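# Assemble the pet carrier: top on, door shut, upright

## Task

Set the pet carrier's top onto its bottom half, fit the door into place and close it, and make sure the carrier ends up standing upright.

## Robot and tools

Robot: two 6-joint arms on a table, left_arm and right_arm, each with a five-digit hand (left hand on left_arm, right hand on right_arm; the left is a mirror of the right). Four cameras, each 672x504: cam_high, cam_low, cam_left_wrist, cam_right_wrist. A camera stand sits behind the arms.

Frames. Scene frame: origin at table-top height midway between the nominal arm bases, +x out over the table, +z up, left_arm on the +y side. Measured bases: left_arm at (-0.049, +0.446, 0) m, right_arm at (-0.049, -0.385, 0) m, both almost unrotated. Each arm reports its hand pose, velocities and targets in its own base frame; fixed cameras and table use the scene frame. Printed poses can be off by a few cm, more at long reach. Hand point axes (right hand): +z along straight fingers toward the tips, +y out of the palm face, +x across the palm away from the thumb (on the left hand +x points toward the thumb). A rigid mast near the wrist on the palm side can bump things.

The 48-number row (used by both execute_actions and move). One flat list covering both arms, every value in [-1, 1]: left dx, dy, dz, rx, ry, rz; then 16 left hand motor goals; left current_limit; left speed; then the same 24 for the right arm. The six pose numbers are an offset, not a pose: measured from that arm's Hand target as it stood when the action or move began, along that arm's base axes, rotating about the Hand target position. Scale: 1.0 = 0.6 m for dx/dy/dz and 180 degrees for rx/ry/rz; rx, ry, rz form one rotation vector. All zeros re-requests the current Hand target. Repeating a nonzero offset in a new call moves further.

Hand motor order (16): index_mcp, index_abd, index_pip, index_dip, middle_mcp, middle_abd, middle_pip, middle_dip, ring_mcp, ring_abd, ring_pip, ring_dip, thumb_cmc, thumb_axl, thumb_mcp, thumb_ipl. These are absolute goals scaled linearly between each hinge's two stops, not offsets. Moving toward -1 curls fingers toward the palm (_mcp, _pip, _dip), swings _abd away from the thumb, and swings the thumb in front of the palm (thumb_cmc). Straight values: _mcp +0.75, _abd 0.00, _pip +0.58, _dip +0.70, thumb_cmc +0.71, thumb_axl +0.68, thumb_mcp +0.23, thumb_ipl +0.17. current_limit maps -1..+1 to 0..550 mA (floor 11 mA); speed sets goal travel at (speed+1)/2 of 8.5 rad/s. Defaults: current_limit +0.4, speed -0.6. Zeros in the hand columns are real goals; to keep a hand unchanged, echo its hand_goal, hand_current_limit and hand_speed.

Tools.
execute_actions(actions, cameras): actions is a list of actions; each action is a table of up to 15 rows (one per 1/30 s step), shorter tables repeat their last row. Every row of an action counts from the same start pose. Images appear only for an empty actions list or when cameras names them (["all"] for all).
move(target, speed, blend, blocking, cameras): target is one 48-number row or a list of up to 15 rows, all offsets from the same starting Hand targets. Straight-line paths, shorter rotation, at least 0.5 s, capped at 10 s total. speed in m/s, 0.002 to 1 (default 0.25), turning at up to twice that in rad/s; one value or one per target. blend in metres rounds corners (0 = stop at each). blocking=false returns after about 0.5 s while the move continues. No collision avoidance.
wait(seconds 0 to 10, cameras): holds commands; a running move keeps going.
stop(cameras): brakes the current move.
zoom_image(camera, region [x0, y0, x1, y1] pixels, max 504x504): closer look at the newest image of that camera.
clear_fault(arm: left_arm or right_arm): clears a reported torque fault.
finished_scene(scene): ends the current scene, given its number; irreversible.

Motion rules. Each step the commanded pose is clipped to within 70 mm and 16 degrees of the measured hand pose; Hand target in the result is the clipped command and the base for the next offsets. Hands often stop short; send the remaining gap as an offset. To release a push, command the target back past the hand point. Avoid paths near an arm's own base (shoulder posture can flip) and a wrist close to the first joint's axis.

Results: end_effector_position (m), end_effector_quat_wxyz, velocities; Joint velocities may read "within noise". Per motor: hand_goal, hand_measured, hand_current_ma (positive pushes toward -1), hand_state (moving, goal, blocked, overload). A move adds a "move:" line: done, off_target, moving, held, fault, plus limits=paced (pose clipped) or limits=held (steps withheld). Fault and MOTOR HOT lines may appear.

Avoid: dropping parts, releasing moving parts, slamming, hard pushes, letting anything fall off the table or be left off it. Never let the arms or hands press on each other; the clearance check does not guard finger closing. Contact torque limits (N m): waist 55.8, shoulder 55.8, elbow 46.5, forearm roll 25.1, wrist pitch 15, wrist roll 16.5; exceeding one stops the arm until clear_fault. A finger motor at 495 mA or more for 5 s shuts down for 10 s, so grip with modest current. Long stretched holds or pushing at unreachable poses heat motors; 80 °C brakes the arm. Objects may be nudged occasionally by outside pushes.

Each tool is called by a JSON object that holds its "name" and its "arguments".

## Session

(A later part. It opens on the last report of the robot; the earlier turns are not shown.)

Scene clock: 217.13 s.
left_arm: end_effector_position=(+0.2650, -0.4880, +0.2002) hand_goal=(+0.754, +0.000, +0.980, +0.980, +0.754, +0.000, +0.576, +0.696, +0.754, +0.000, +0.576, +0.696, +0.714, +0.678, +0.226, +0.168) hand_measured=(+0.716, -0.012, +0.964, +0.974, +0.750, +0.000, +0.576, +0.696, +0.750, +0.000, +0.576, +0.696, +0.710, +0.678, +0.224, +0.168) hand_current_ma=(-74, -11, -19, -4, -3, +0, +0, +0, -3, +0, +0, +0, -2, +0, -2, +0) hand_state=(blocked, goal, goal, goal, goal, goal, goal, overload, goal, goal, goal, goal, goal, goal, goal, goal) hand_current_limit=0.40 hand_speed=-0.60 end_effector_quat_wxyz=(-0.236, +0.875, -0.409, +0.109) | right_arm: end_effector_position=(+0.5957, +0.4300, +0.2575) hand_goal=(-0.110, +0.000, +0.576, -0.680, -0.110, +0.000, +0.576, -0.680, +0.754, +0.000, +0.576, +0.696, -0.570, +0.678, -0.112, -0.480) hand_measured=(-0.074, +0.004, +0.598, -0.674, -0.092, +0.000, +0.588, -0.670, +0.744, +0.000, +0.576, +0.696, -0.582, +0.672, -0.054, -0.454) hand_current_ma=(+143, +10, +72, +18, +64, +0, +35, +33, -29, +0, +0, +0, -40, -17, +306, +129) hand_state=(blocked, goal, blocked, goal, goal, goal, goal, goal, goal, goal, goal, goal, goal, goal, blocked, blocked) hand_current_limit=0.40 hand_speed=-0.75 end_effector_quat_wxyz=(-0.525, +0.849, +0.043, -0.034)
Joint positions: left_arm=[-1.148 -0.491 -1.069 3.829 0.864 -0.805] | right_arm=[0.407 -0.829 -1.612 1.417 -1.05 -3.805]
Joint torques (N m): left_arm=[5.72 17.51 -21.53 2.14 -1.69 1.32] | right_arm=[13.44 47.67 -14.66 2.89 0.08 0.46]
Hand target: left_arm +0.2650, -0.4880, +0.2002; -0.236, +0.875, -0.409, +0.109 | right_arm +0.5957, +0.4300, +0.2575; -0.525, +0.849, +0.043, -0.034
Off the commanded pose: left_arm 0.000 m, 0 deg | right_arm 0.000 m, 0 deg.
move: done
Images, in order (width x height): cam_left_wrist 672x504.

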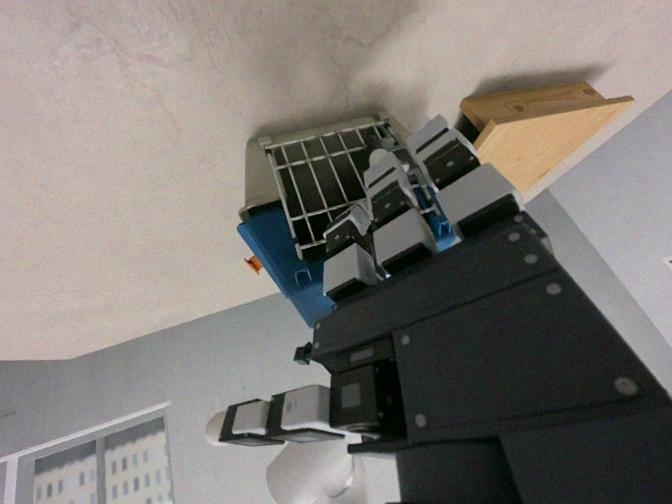

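{"name": "move", "arguments": {"target": [0,0,0,0,0,0,0.753,0,0.98,0.98,0.754,0,0.576,0.696,0.754,0,0.576,0.696,0.714,0.678,0.226,0.168,0.4,-0.6,0,0,-0.0067,0,0,0,-0.11,0,0.576,-0.68,-0.11,0,0.576,-0.68,0.753,0,0.576,0.696,-0.571,0.678,-0.112,-0.481,0.4,-0.75], "speed": 0.02, "cameras": ["cam_low","cam_left_wrist"]}}

{"name": "zoom_image", "arguments": {"camera": "cam_left_wrist", "region": [270, 220, 340, 290]}}

{"name": "zoom_image", "arguments": {"camera": "cam_left_wrist", "region": [400, 170, 470, 240]}}

{"name": "zoom_image", "arguments": {"camera": "cam_low", "region": [205, 175, 345, 285]}}

Scene clock: 224.30 s.
left_arm: end_effector_position=(+0.2650, -0.4880, +0.2002) hand_goal=(+0.754, +0.000, +0.980, +0.980, +0.754, +0.000, +0.576, +0.696, +0.754, +0.000, +0.576, +0.696, +0.714, +0.678, +0.226, +0.168) hand_measured=(+0.716, -0.012, +0.964, +0.974, +0.750, +0.000, +0.576, +0.696, +0.750, +0.000, +0.576, +0.696, +0.710, +0.678, +0.224, +0.168) hand_current_ma=(-75, -11, -19, -5, -3, +0, +0, +0, -3, +0, +0, +0, -2, +0, -2, +0) hand_state=(blocked, goal, goal, goal, goal, goal, goal, overload, goal, goal, goal, goal, goal, goal, goal, goal) hand_current_limit=0.40 hand_speed=-0.60 end_effector_quat_wxyz=(-0.236, +0.875, -0.409, +0.109) | right_arm: end_effector_position=(+0.5957, +0.4300, +0.2536) hand_goal=(-0.110, +0.000, +0.576, -0.680, -0.110, +0.000, +0.576, -0.680, +0.754, +0.000, +0.576, +0.696, -0.570, +0.678, -0.112, -0.480) hand_measured=(-0.072, +0.004, +0.598, -0.676, -0.100, +0.000, +0.584, -0.674, +0.744, +0.000, +0.576, +0.696, -0.582, +0.672, -0.056, -0.456) hand_current_ma=(+150, +7, +71, +9, +30, -2, +22, +19, -29, +0, +0, +0, -39, -19, +292, +114) hand_state=(blocked, goal, blocked, goal, goal, goal, goal, goal, goal, goal, goal, goal, goal, goal, blocked, blocked) hand_current_limit=0.40 hand_speed=-0.75 end_effector_quat_wxyz=(-0.525, +0.849, +0.043, -0.034)
Joint positions: left_arm=[-1.148 -0.491 -1.069 3.829 0.864 -0.805] | right_arm=[0.407 -0.834 -1.611 1.421 -1.049 -3.813]
Joint torques (N m): left_arm=[6.1 18.49 -21.33 1.71 -1.69 1.26] | right_arm=[11.62 42.66 -12.19 1.94 1.44 -1.01]
Hand target: left_arm +0.2650, -0.4880, +0.2002; -0.236, +0.875, -0.409, +0.109 | right_arm +0.5957, +0.4300, +0.2535; -0.525, +0.849, +0.043, -0.034
Off the commanded pose: left_arm 0.000 m, 0 deg | right_arm 0.000 m, 0 deg.
move: done
Images, in order (width x height): cam_low 672x504, cam_left_wrist 672x504.

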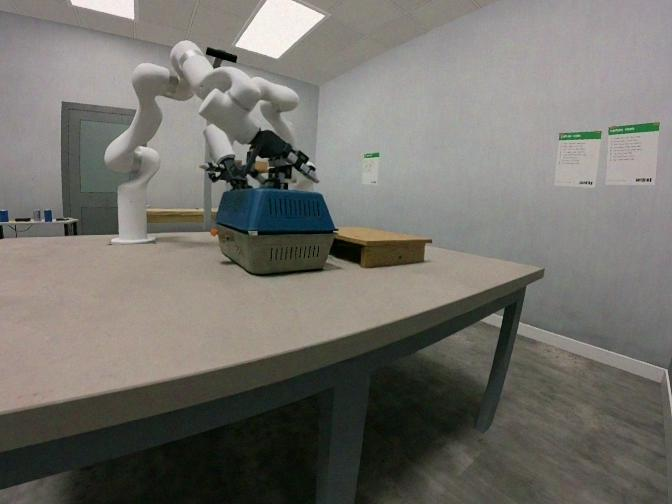

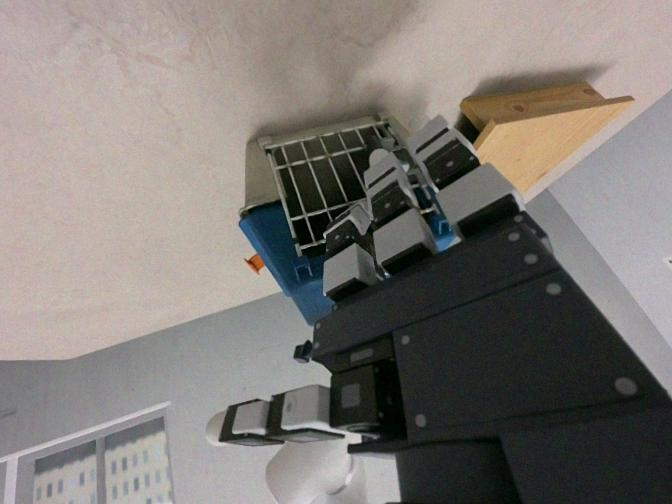

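Scaled by 7.200 from the camera's 672x504 image, which has a finer 960x720 frame.

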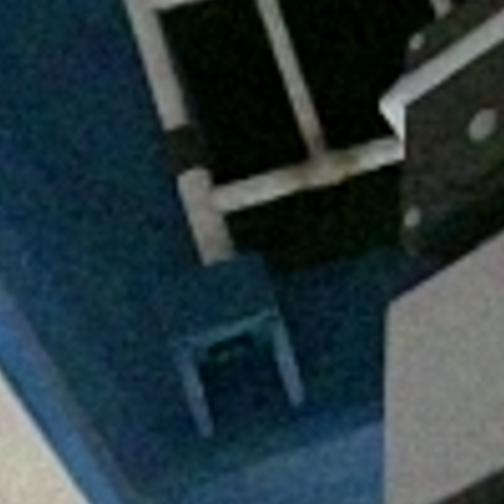

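Scaled by 7.200 from the camera's 672x504 image, which has a finer 960x720 frame.

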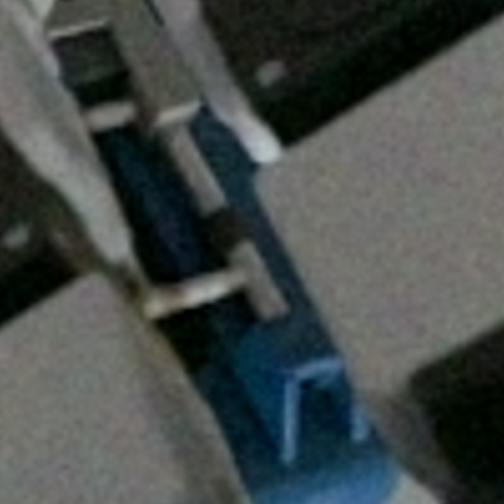

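Scaled by 3.600 from the camera's 672x504 image, which has a finer 960x720 frame.

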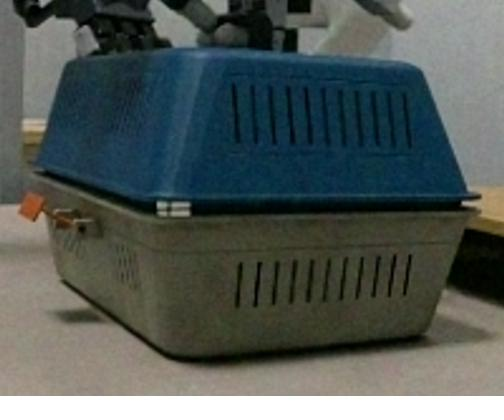

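{"name": "zoom_image", "arguments": {"camera": "cam_left_wrist", "region": [425, 195, 465, 235]}}

{"name": "zoom_image", "arguments": {"camera": "cam_left_wrist", "region": [285, 235, 325, 275]}}

{"name": "zoom_image", "arguments": {"camera": "cam_low", "region": [205, 205, 265, 265]}}

{"name": "zoom_image", "arguments": {"camera": "cam_low", "region": [285, 205, 345, 265]}}

Scaled by 12.600 from the camera's 672x504 image, which has a finer 960x720 frame.

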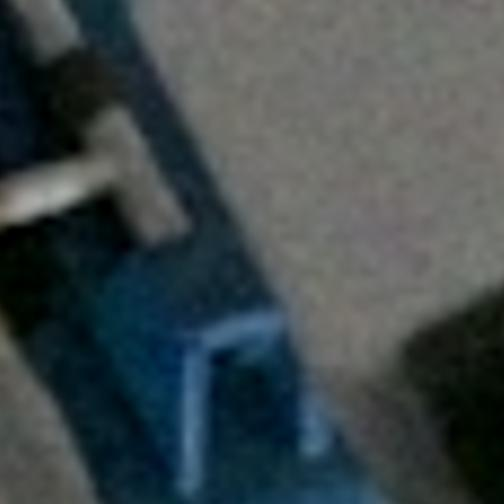

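Scaled by 12.600 from the camera's 672x504 image, which has a finer 960x720 frame.

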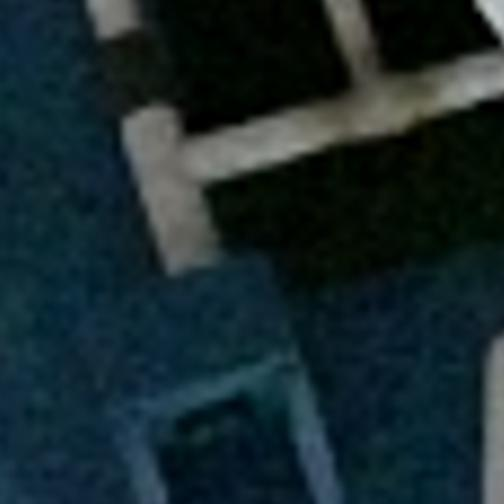

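Scaled by 8.400 from the camera's 672x504 image, which has a finer 960x720 frame.

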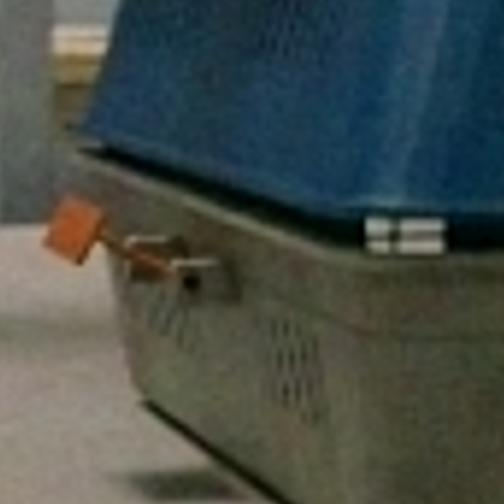

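Scaled by 8.400 from the camera's 672x504 image, which has a finer 960x720 frame.

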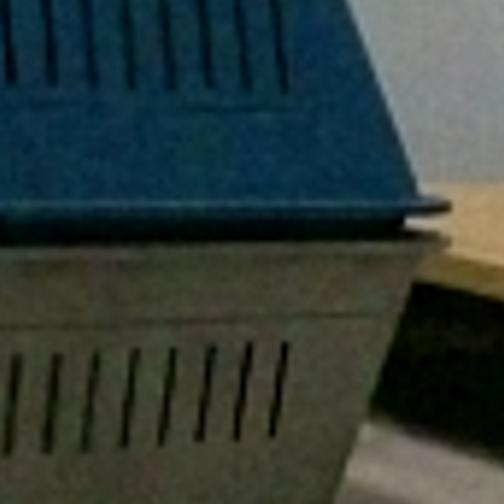

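{"name": "wait", "arguments": {"seconds": 0.1, "cameras": ["cam_high","cam_left_wrist","cam_low"]}}

{"name": "zoom_image", "arguments": {"camera": "cam_high", "region": [265, 225, 430, 350]}}

{"name": "zoom_image", "arguments": {"camera": "cam_high", "region": [360, 140, 440, 270]}}

{"name": "zoom_image", "arguments": {"camera": "cam_left_wrist", "region": [230, 110, 450, 330]}}

Scene clock: 244.87 s.
left_arm: end_effector_position=(+0.2650, -0.4880, +0.2002) hand_goal=(+0.754, +0.000, +0.980, +0.980, +0.754, +0.000, +0.576, +0.696, +0.754, +0.000, +0.576, +0.696, +0.714, +0.678, +0.226, +0.168) hand_measured=(+0.716, -0.012, +0.964, +0.974, +0.750, +0.000, +0.576, +0.696, +0.750, +0.000, +0.576, +0.696, +0.710, +0.678, +0.224, +0.168) hand_current_ma=(-75, -11, -19, -5, -3, +0, +0, +0, -3, +0, +0, +0, -2, +0, -2, +0) hand_state=(blocked, goal, goal, goal, goal, goal, goal, overload, goal, goal, goal, goal, goal, goal, goal, goal) hand_current_limit=0.40 hand_speed=-0.60 end_effector_quat_wxyz=(-0.236, +0.875, -0.409, +0.109) | right_arm: end_effector_position=(+0.5957, +0.4300, +0.2535) hand_goal=(-0.110, +0.000, +0.576, -0.680, -0.110, +0.000, +0.576, -0.680, +0.754, +0.000, +0.576, +0.696, -0.570, +0.678, -0.112, -0.480) hand_measured=(-0.072, +0.004, +0.598, -0.676, -0.100, +0.000, +0.584, -0.674, +0.744, +0.000, +0.576, +0.696, -0.582, +0.672, -0.056, -0.456) hand_current_ma=(+151, +7, +71, +9, +30, -2, +21, +18, -29, +0, +0, +0, -39, -19, +292, +112) hand_state=(blocked, goal, blocked, goal, goal, goal, goal, goal, goal, goal, goal, goal, goal, goal, blocked, blocked) hand_current_limit=0.40 hand_speed=-0.75 end_effector_quat_wxyz=(-0.525, +0.849, +0.043, -0.034)
Joint positions: left_arm=[-1.148 -0.491 -1.069 3.829 0.864 -0.805] | right_arm=[0.407 -0.834 -1.611 1.421 -1.049 -3.813]
Joint torques (N m): left_arm=[2.23 18.65 -19.3 1.8 -1.64 1.22] | right_arm=[10.23 41.22 -12.25 0.36 1.4 -1.05]
Hand target: left_arm +0.2650, -0.4880, +0.2002; -0.236, +0.875, -0.409, +0.109 | right_arm +0.5957, +0.4300, +0.2535; -0.525, +0.849, +0.043, -0.034
Off the commanded pose: left_arm 0.000 m, 0 deg | right_arm 0.000 m, 0 deg.
wait: 0.10 s; at rest from the start
Images, in order (width x height): cam_high 672x504, cam_low 672x504, cam_left_wrist 672x504.

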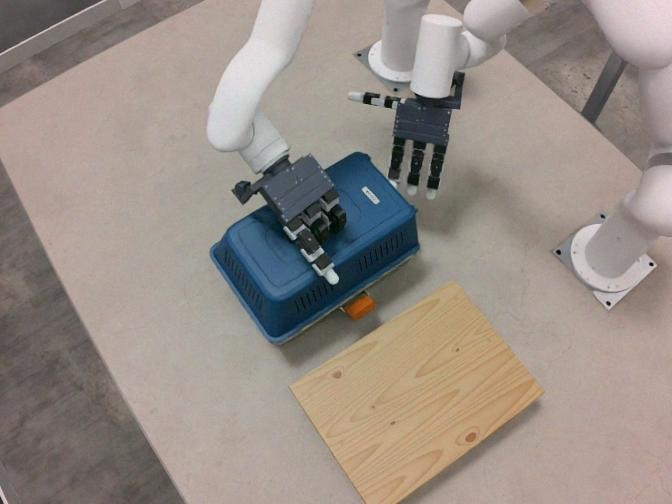

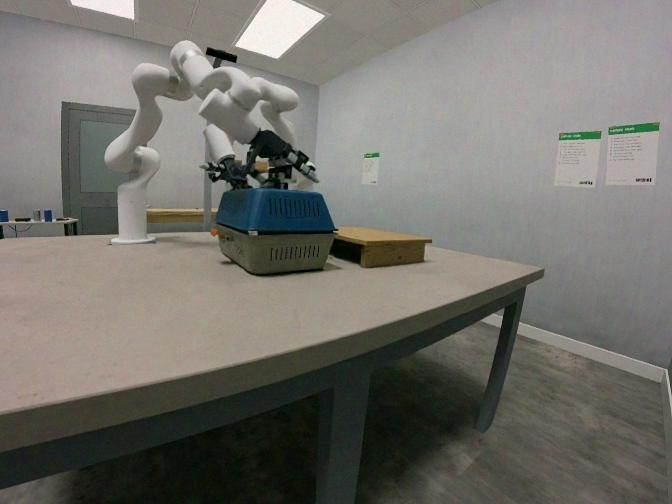

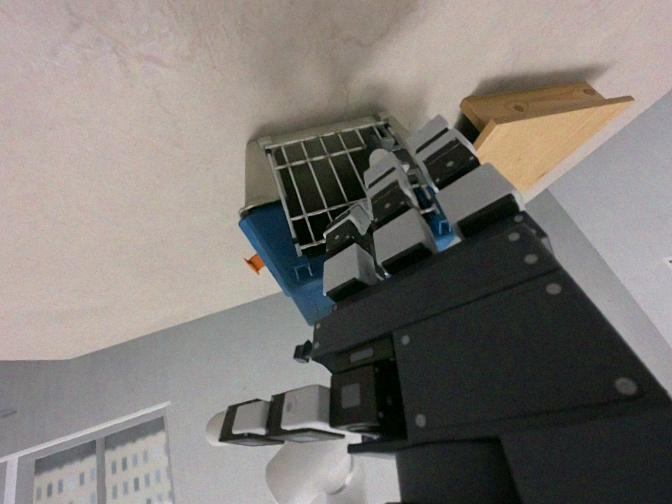

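Scaled by 3.055 from the camera's 672x504 image, which has a finer 960x720 frame.

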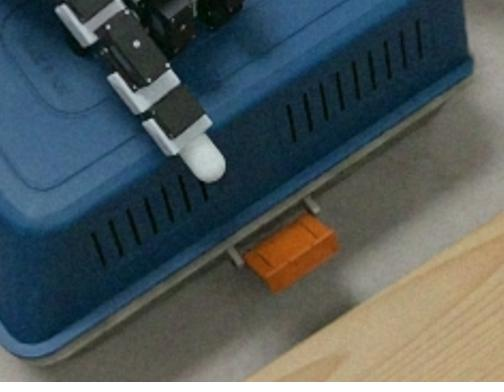

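Scaled by 3.877 from the camera's 672x504 image, which has a finer 960x720 frame.

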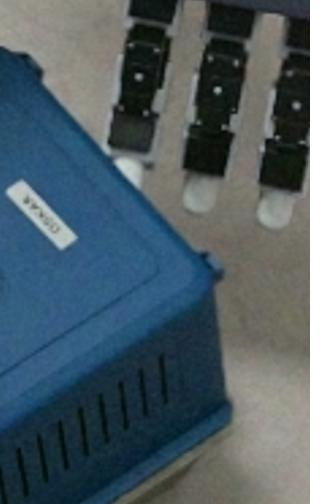

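Scaled by 2.291 from the camera's 672x504 image, which has a finer 960x720 frame.

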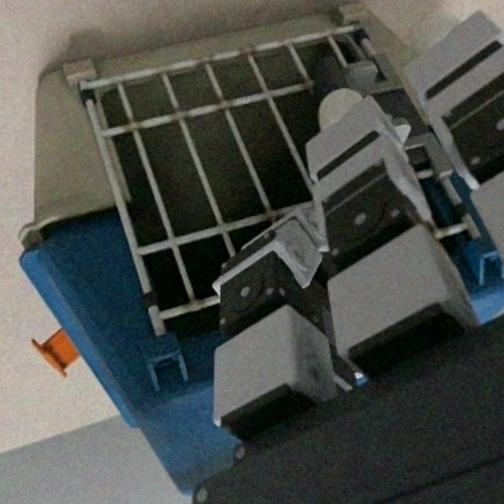

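{"name": "move", "arguments": {"target": [0,0,0,0,0,0,0.753,0,0.98,0.98,0.754,0,0.576,0.696,0.754,0,0.576,0.696,0.714,0.678,0.226,0.168,0.4,-0.6,0,0,0.0067,0,0,0,-0.11,0,0.576,-0.68,-0.11,0,0.576,-0.68,0.753,0,0.576,0.696,-0.571,0.678,-0.112,-0.481,0.4,-0.75], "speed": 0.02, "cameras": ["cam_low","cam_left_wrist"]}}

{"name": "zoom_image", "arguments": {"camera": "cam_left_wrist", "region": [425, 195, 465, 235]}}

{"name": "zoom_image", "arguments": {"camera": "cam_left_wrist", "region": [285, 235, 325, 275]}}

Scene clock: 250.73 s.
left_arm: end_effector_position=(+0.2650, -0.4880, +0.2002) hand_goal=(+0.754, +0.000, +0.980, +0.980, +0.754, +0.000, +0.576, +0.696, +0.754, +0.000, +0.576, +0.696, +0.714, +0.678, +0.226, +0.168) hand_measured=(+0.716, -0.012, +0.964, +0.974, +0.750, +0.000, +0.576, +0.696, +0.750, +0.000, +0.576, +0.696, +0.710, +0.678, +0.224, +0.168) hand_current_ma=(-75, -11, -19, -5, -3, +0, +0, +0, -3, +0, +0, +0, -2, +0, -2, +0) hand_state=(blocked, goal, goal, goal, goal, goal, goal, overload, goal, goal, goal, goal, goal, goal, goal, goal) hand_current_limit=0.40 hand_speed=-0.60 end_effector_quat_wxyz=(-0.236, +0.875, -0.409, +0.109) | right_arm: end_effector_position=(+0.5957, +0.4300, +0.2575) hand_goal=(-0.110, +0.000, +0.576, -0.680, -0.110, +0.000, +0.576, -0.680, +0.754, +0.000, +0.576, +0.696, -0.570, +0.678, -0.112, -0.480) hand_measured=(-0.070, +0.002, +0.598, -0.676, -0.098, +0.000, +0.584, -0.672, +0.744, +0.000, +0.576, +0.696, -0.582, +0.672, -0.056, -0.456) hand_current_ma=(+153, +4, +70, +14, +36, -2, +25, +26, -29, +0, +0, +0, -35, -19, +290, +111) hand_state=(blocked, goal, blocked, goal, goal, goal, goal, goal, goal, goal, goal, goal, goal, goal, blocked, blocked) hand_current_limit=0.40 hand_speed=-0.75 end_effector_quat_wxyz=(-0.525, +0.849, +0.043, -0.034)
Joint positions: left_arm=[-1.148 -0.491 -1.069 3.829 0.864 -0.805] | right_arm=[0.407 -0.829 -1.612 1.417 -1.05 -3.805]
Joint torques (N m): left_arm=[0.55 18.17 -17.71 1.21 -1.57 1.08] | right_arm=[9.2 78.44 -23.54 -0.88 -2.82 1.32]
Hand target: left_arm +0.2650, -0.4880, +0.2002; -0.236, +0.875, -0.409, +0.109 | right_arm +0.5957, +0.4300, +0.2575; -0.525, +0.849, +0.043, -0.034
Off the commanded pose: left_arm 0.000 m, 0 deg | right_arm 0.000 m, 0 deg.
move: done
Images, in order (width x height): cam_low 672x504, cam_left_wrist 672x504.

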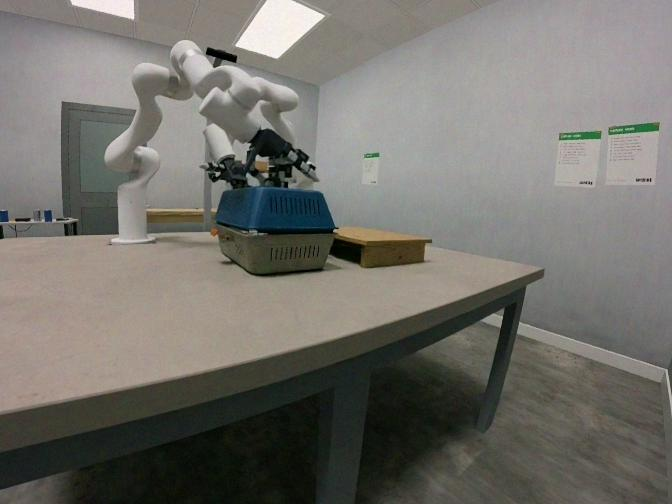

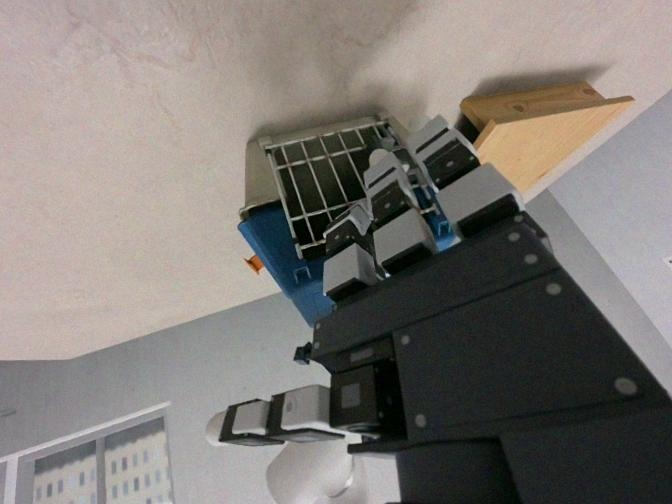

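Scaled by 12.600 from the camera's 672x504 image, which has a finer 960x720 frame.

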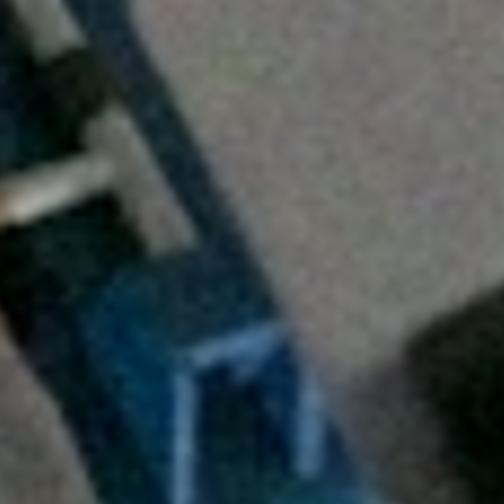

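Scaled by 12.600 from the camera's 672x504 image, which has a finer 960x720 frame.

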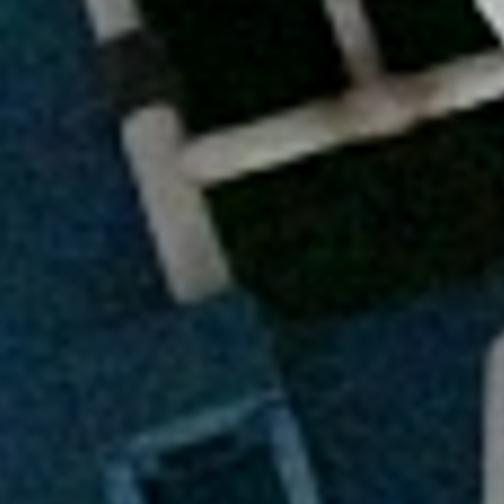

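{"name": "zoom_image", "arguments": {"camera": "cam_low", "region": [205, 175, 345, 285]}}

{"name": "wait", "arguments": {"seconds": 0.1, "cameras": ["cam_high"]}}

{"name": "zoom_image", "arguments": {"camera": "cam_high", "region": [180, 130, 440, 370]}}

Scaled by 3.600 from the camera's 672x504 image, which has a finer 960x720 frame.

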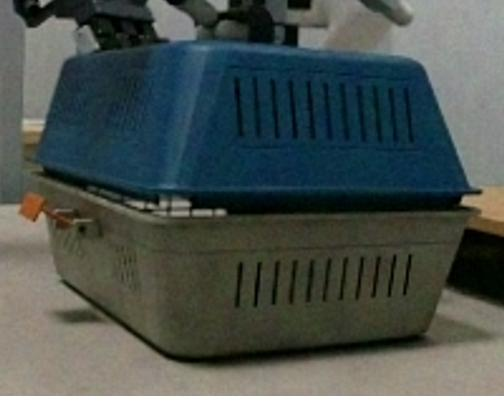

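Scene clock: 254.37 s.
left_arm: end_effector_position=(+0.2650, -0.4880, +0.2002) hand_goal=(+0.754, +0.000, +0.980, +0.980, +0.754, +0.000, +0.576, +0.696, +0.754, +0.000, +0.576, +0.696, +0.714, +0.678, +0.226, +0.168) hand_measured=(+0.716, -0.012, +0.964, +0.974, +0.750, +0.000, +0.576, +0.696, +0.750, +0.000, +0.576, +0.696, +0.710, +0.678, +0.224, +0.168) hand_current_ma=(-75, -11, -19, -5, -3, +0, +0, +0, -3, +0, +0, +0, -2, +0, -2, +0) hand_state=(blocked, goal, goal, goal, goal, goal, goal, overload, goal, goal, goal, goal, goal, goal, goal, goal) hand_current_limit=0.40 hand_speed=-0.60 end_effector_quat_wxyz=(-0.236, +0.875, -0.409, +0.109) | right_arm: end_effector_position=(+0.5957, +0.4300, +0.2575) hand_goal=(-0.110, +0.000, +0.576, -0.680, -0.110, +0.000, +0.576, -0.680, +0.754, +0.000, +0.576, +0.696, -0.570, +0.678, -0.112, -0.480) hand_measured=(-0.070, +0.002, +0.598, -0.674, -0.098, +0.000, +0.584, -0.672, +0.744, +0.000, +0.576, +0.696, -0.582, +0.672, -0.056, -0.456) hand_current_ma=(+153, +4, +70, +14, +36, -2, +25, +26, -29, +0, +0, +0, -35, -19, +290, +111) hand_state=(blocked, goal, blocked, goal, goal, goal, goal, goal, goal, goal, goal, goal, goal, goal, blocked, blocked) hand_current_limit=0.40 hand_speed=-0.75 end_effector_quat_wxyz=(-0.525, +0.849, +0.043, -0.034)
Joint positions: left_arm=[-1.148 -0.491 -1.069 3.829 0.864 -0.805] | right_arm=[0.407 -0.829 -1.612 1.417 -1.05 -3.805]
Joint torques (N m): left_arm=[-2 19.13 -16.35 1.04 -1.39 0.98] | right_arm=[8.45 78.43 -23.86 -0.94 -2.94 1.22]
Hand target: left_arm +0.2650, -0.4880, +0.2002; -0.236, +0.875, -0.409, +0.109 | right_arm +0.5957, +0.4300, +0.2575; -0.525, +0.849, +0.043, -0.034
Off the commanded pose: left_arm 0.000 m, 0 deg | right_arm 0.000 m, 0 deg.
wait: 0.10 s; at rest from the start
Images, in order (width x height): cam_high 672x504.

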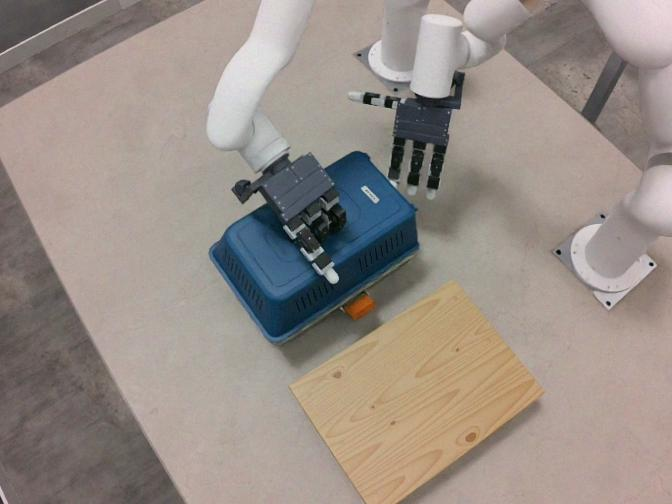

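Scaled by 1.938 from the camera's 672x504 image, which has a finer 960x720 frame.

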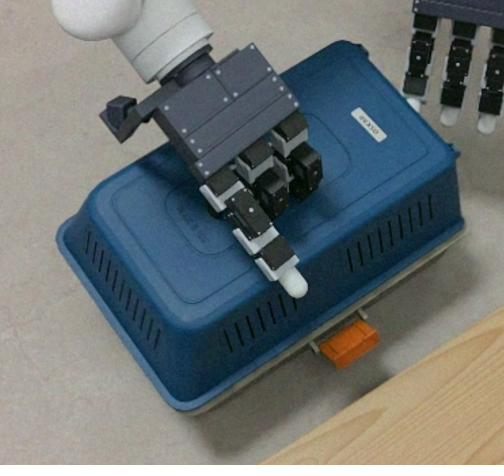

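{"name": "move", "arguments": {"target": [-0.005,0,0,0,0,0,0.753,0,0.98,0.98,0.754,0,0.576,0.696,0.754,0,0.576,0.696,0.714,0.678,0.226,0.168,0.4,-0.6,0,-0.0022,0.0008,0.0028,0,0,-0.11,0,0.576,-0.68,-0.11,0,0.576,-0.68,0.753,0,0.576,0.696,-0.571,0.678,-0.112,-0.481,0.4,-0.75], "speed": 0.02, "cameras": ["cam_low","cam_left_wrist","cam_high"]}}

{"name": "zoom_image", "arguments": {"camera": "cam_left_wrist", "region": [425, 195, 465, 235]}}

{"name": "zoom_image", "arguments": {"camera": "cam_left_wrist", "region": [285, 235, 325, 275]}}

{"name": "zoom_image", "arguments": {"camera": "cam_low", "region": [205, 205, 265, 265]}}

{"name": "zoom_image", "arguments": {"camera": "cam_low", "region": [285, 205, 345, 265]}}

Scene clock: 274.30 s.
left_arm: end_effector_position=(+0.2620, -0.4881, +0.2002) hand_goal=(+0.754, +0.000, +0.980, +0.980, +0.754, +0.000, +0.576, +0.696, +0.754, +0.000, +0.576, +0.696, +0.714, +0.678, +0.226, +0.168) hand_measured=(+0.722, -0.004, +0.966, +0.974, +0.750, +0.000, +0.576, +0.696, +0.750, +0.000, +0.576, +0.696, +0.710, +0.678, +0.224, +0.168) hand_current_ma=(-59, -3, -16, -5, -3, +0, +0, +0, -3, +0, +0, +0, -2, +0, -2, +0) hand_state=(blocked, goal, goal, goal, goal, goal, goal, overload, goal, goal, goal, goal, goal, goal, goal, goal) hand_current_limit=0.40 hand_speed=-0.60 end_effector_quat_wxyz=(-0.235, +0.875, -0.409, +0.109) | right_arm: end_effector_position=(+0.5957, +0.4287, +0.2580) hand_goal=(-0.110, +0.000, +0.576, -0.680, -0.110, +0.000, +0.576, -0.680, +0.754, +0.000, +0.576, +0.696, -0.570, +0.678, -0.112, -0.480) hand_measured=(-0.070, +0.002, +0.598, -0.674, -0.098, +0.000, +0.584, -0.672, +0.744, +0.000, +0.576, +0.696, -0.582, +0.672, -0.056, -0.456) hand_current_ma=(+153, +4, +70, +15, +37, -2, +25, +26, -29, +0, +0, +0, -35, -19, +288, +111) hand_state=(blocked, goal, blocked, goal, goal, goal, goal, goal, goal, goal, goal, goal, goal, goal, blocked, blocked) hand_current_limit=0.40 hand_speed=-0.75 end_effector_quat_wxyz=(-0.529, +0.847, +0.044, -0.034)
Joint positions: left_arm=[-1.153 -0.488 -1.065 3.828 0.864 -0.808] | right_arm=[0.403 -0.827 -1.607 1.424 -1.058 -3.814]
Joint torques (N m): left_arm=[-7.76 37.46 -7.81 -1.55 2.62 -1.72] | right_arm=[-11.02 78.06 -14.12 2.69 -2.88 -0.95]
Hand target: left_arm +0.2620, -0.4880, +0.2002; -0.236, +0.875, -0.409, +0.109 | right_arm +0.5957, +0.4287, +0.2580; -0.529, +0.847, +0.044, -0.034
Off the commanded pose: left_arm 0.000 m, 0 deg | right_arm 0.000 m, 0 deg.
move: done
Images, in order (width x height): cam_high 672x504, cam_low 672x504, cam_left_wrist 672x504.

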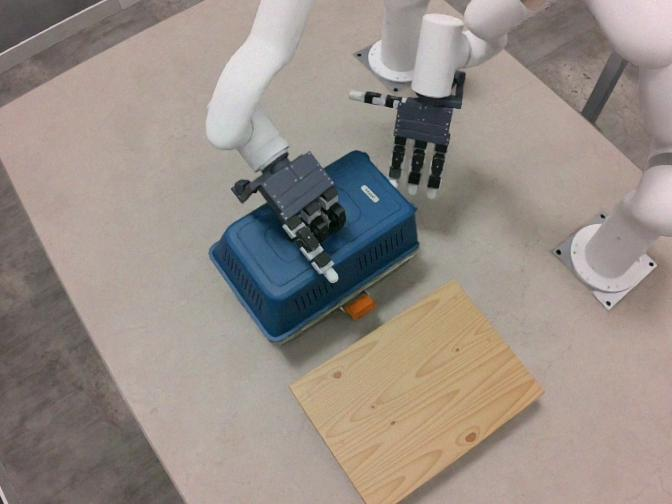

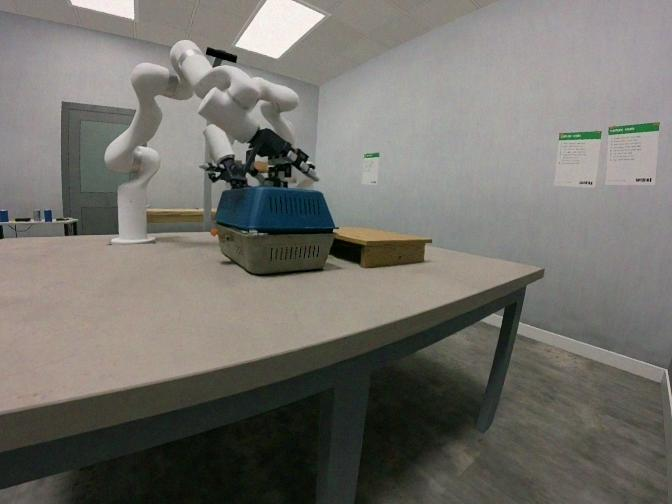

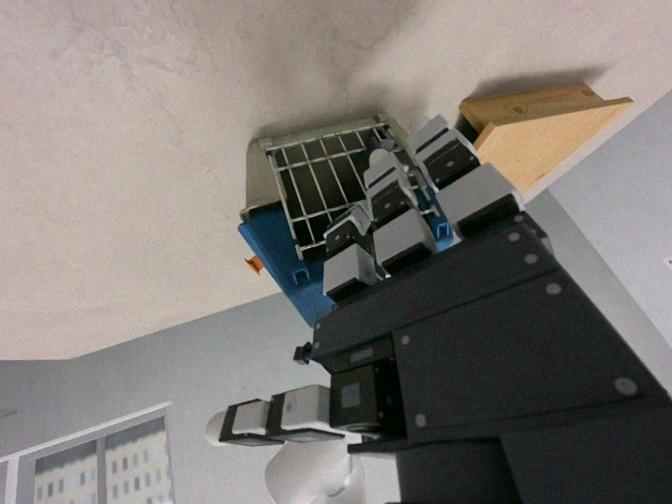

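Scaled by 12.600 from the camera's 672x504 image, which has a finer 960x720 frame.

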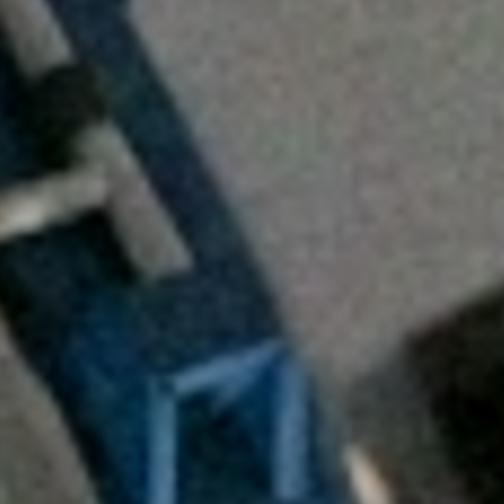

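Scaled by 12.600 from the camera's 672x504 image, which has a finer 960x720 frame.

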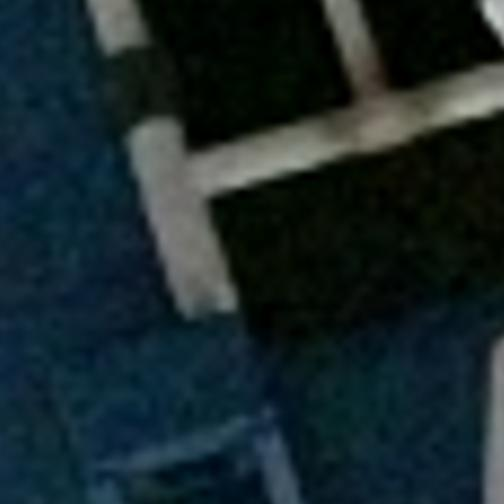

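Scaled by 8.400 from the camera's 672x504 image, which has a finer 960x720 frame.

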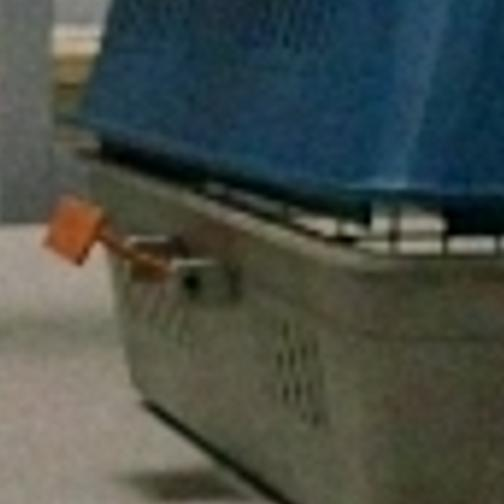

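Scaled by 8.400 from the camera's 672x504 image, which has a finer 960x720 frame.

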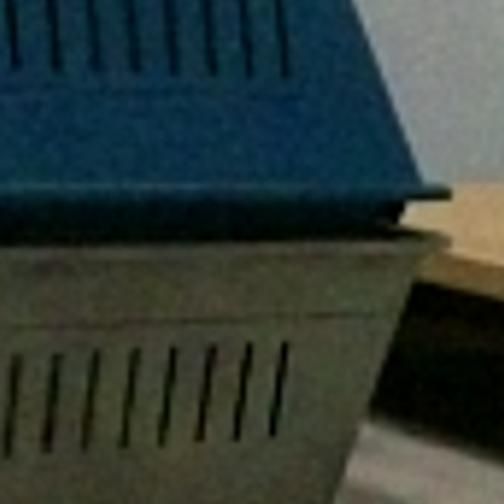

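{"name": "zoom_image", "arguments": {"camera": "cam_low", "region": [235, 215, 275, 245]}}

{"name": "zoom_image", "arguments": {"camera": "cam_low", "region": [310, 215, 350, 245]}}

{"name": "zoom_image", "arguments": {"camera": "cam_low", "region": [205, 205, 245, 235]}}

Scaled by 12.600 from the camera's 672x504 image, which has a finer 960x720 frame.

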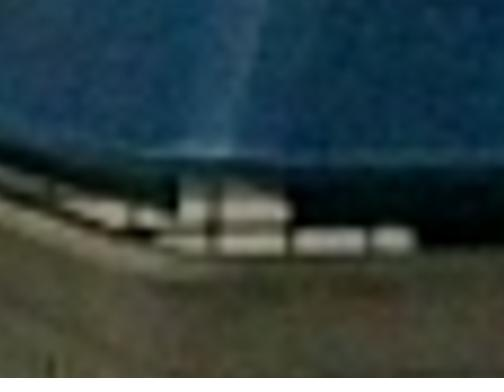

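Scaled by 12.600 from the camera's 672x504 image, which has a finer 960x720 frame.

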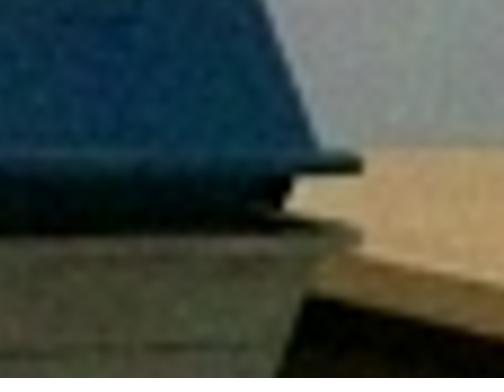

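Scaled by 12.600 from the camera's 672x504 image, which has a finer 960x720 frame.

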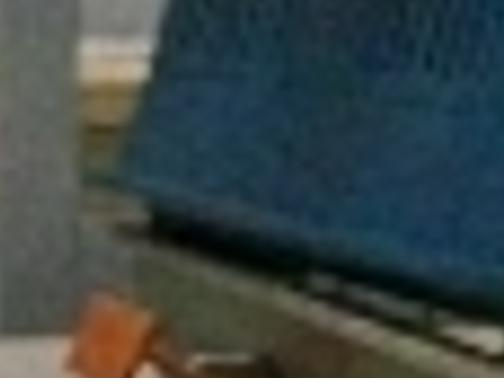

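{"name": "move", "arguments": {"target": [[-0.05,0,0,0,0,0,0.753,0,0.98,0.98,0.754,0,0.576,0.696,0.754,0,0.576,0.696,0.714,0.678,0.226,0.168,0.4,-0.6,0,0,0,0,0,0,-0.11,0,0.576,-0.68,-0.11,0,0.576,-0.68,0.753,0,0.576,0.696,-0.571,0.678,-0.112,-0.481,0.4,-0.75],[-0.05,0,0,0,0,0,0.753,0,0.98,0.98,0.754,0,0.576,0.696,0.754,0,0.576,0.696,0.714,0.678,0.226,0.168,0.4,-0.6,0,0,0.02,0,0,0,-0.11,0,0.576,-0.68,-0.11,0,0.576,-0.68,0.753,0,0.576,0.696,-0.571,0.678,-0.112,-0.481,0.4,-0.75],[-0.05,0,0,0,0,0,0.753,0,0.98,0.98,0.754,0,0.576,0.696,0.754,0,0.576,0.696,0.714,0.678,0.226,0.168,0.4,-0.6,0.0017,-0.0088,0.0767,-0.0028,0,0,-0.11,0,0.576,-0.68,-0.11,0,0.576,-0.68,0.753,0,0.576,0.696,-0.571,0.678,-0.112,-0.481,0.4,-0.75]], "speed": [0.04,0.03,0.05], "cameras": ["cam_low","cam_left_wrist","cam_high"]}}

{"name": "zoom_image", "arguments": {"camera": "cam_low", "region": [200, 120, 370, 290]}}

{"name": "zoom_image", "arguments": {"camera": "cam_high", "region": [180, 110, 440, 370]}}

{"name": "zoom_image", "arguments": {"camera": "cam_left_wrist", "region": [230, 110, 450, 330]}}

Scene clock: 312.70 s.
left_arm: end_effector_position=(+0.2320, -0.4880, +0.2002) hand_goal=(+0.754, +0.000, +0.980, +0.980, +0.754, +0.000, +0.576, +0.696, +0.754, +0.000, +0.576, +0.696, +0.714, +0.678, +0.226, +0.168) hand_measured=(+0.734, -0.004, +0.974, +0.976, +0.750, +0.000, +0.576, +0.696, +0.750, +0.000, +0.576, +0.696, +0.710, +0.678, +0.224, +0.168) hand_current_ma=(-30, -3, -6, -2, -3, +0, +0, +0, -4, +0, +0, +0, -2, +0, -2, +0) hand_state=(goal, goal, goal, goal, goal, goal, goal, overload, goal, goal, goal, goal, goal, goal, goal, goal) hand_current_limit=0.40 hand_speed=-0.60 end_effector_quat_wxyz=(-0.236, +0.875, -0.409, +0.109) | right_arm: end_effector_position=(+0.5967, +0.4234, +0.3040) hand_goal=(-0.110, +0.000, +0.576, -0.680, -0.110, +0.000, +0.576, -0.680, +0.754, +0.000, +0.576, +0.696, -0.570, +0.678, -0.112, -0.480) hand_measured=(-0.072, +0.002, +0.598, -0.674, -0.096, +0.000, +0.584, -0.672, +0.744, +0.000, +0.576, +0.696, -0.582, +0.672, -0.058, -0.456) hand_current_ma=(+151, +4, +70, +15, +45, -2, +25, +26, -29, +0, +0, +0, -35, -19, +284, +111) hand_state=(blocked, goal, blocked, goal, goal, goal, goal, goal, goal, goal, goal, goal, goal, goal, blocked, blocked) hand_current_limit=0.40 hand_speed=-0.75 end_effector_quat_wxyz=(-0.525, +0.849, +0.043, -0.034)
Joint positions: left_arm=[-1.205 -0.465 -1.03 3.809 0.873 -0.847] | right_arm=[0.397 -0.773 -1.631 1.37 -1.07 -3.722]
Joint torques (N m): left_arm=[-7.27 36.78 -7.69 -1.02 2.59 -1.66] | right_arm=[-11.31 76.94 -23.95 -1.27 -2.59 1.31]
Hand target: left_arm +0.2320, -0.4880, +0.2002; -0.236, +0.875, -0.409, +0.109 | right_arm +0.5967, +0.4234, +0.3040; -0.525, +0.849, +0.043, -0.034
Off the commanded pose: left_arm 0.000 m, 0 deg | right_arm 0.000 m, 0 deg.
move: done
Images, in order (width x height): cam_high 672x504, cam_low 672x504, cam_left_wrist 672x504.

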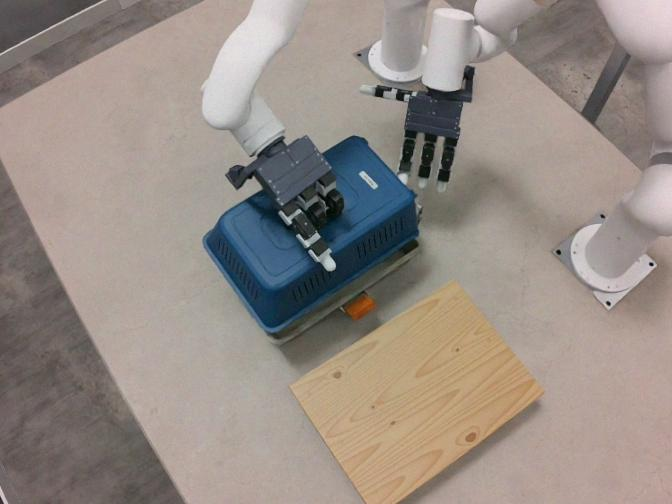

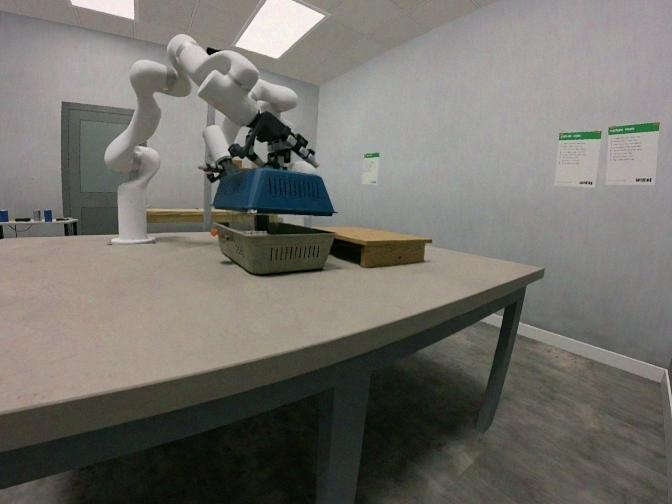

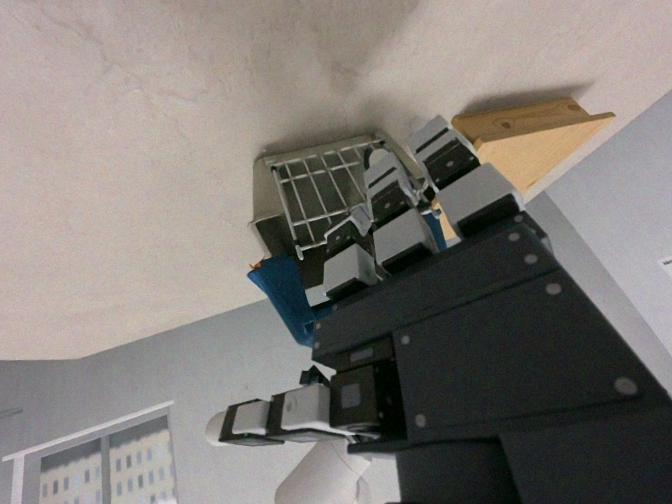

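Scaled by 2.965 from the camera's 672x504 image, which has a finer 960x720 frame.

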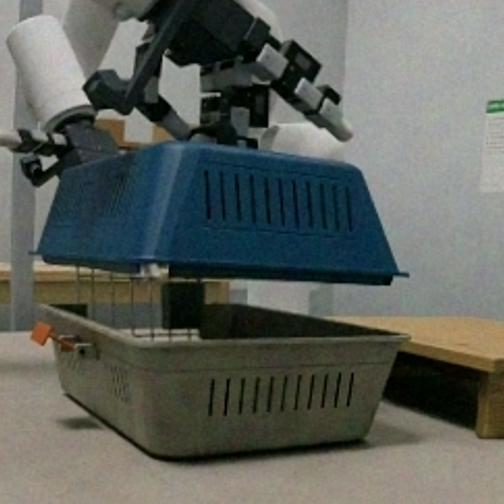

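Scaled by 1.938 from the camera's 672x504 image, which has a finer 960x720 frame.

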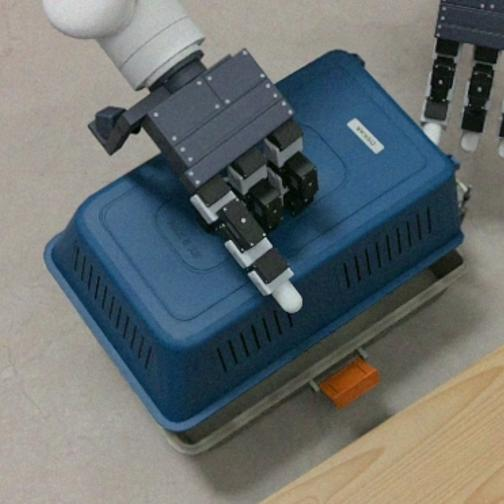

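Scaled by 2.291 from the camera's 672x504 image, which has a finer 960x720 frame.

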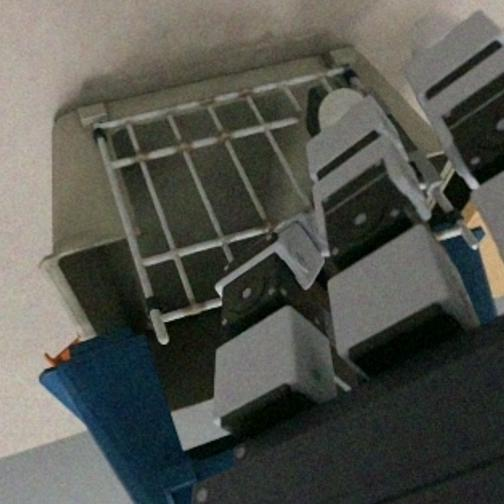

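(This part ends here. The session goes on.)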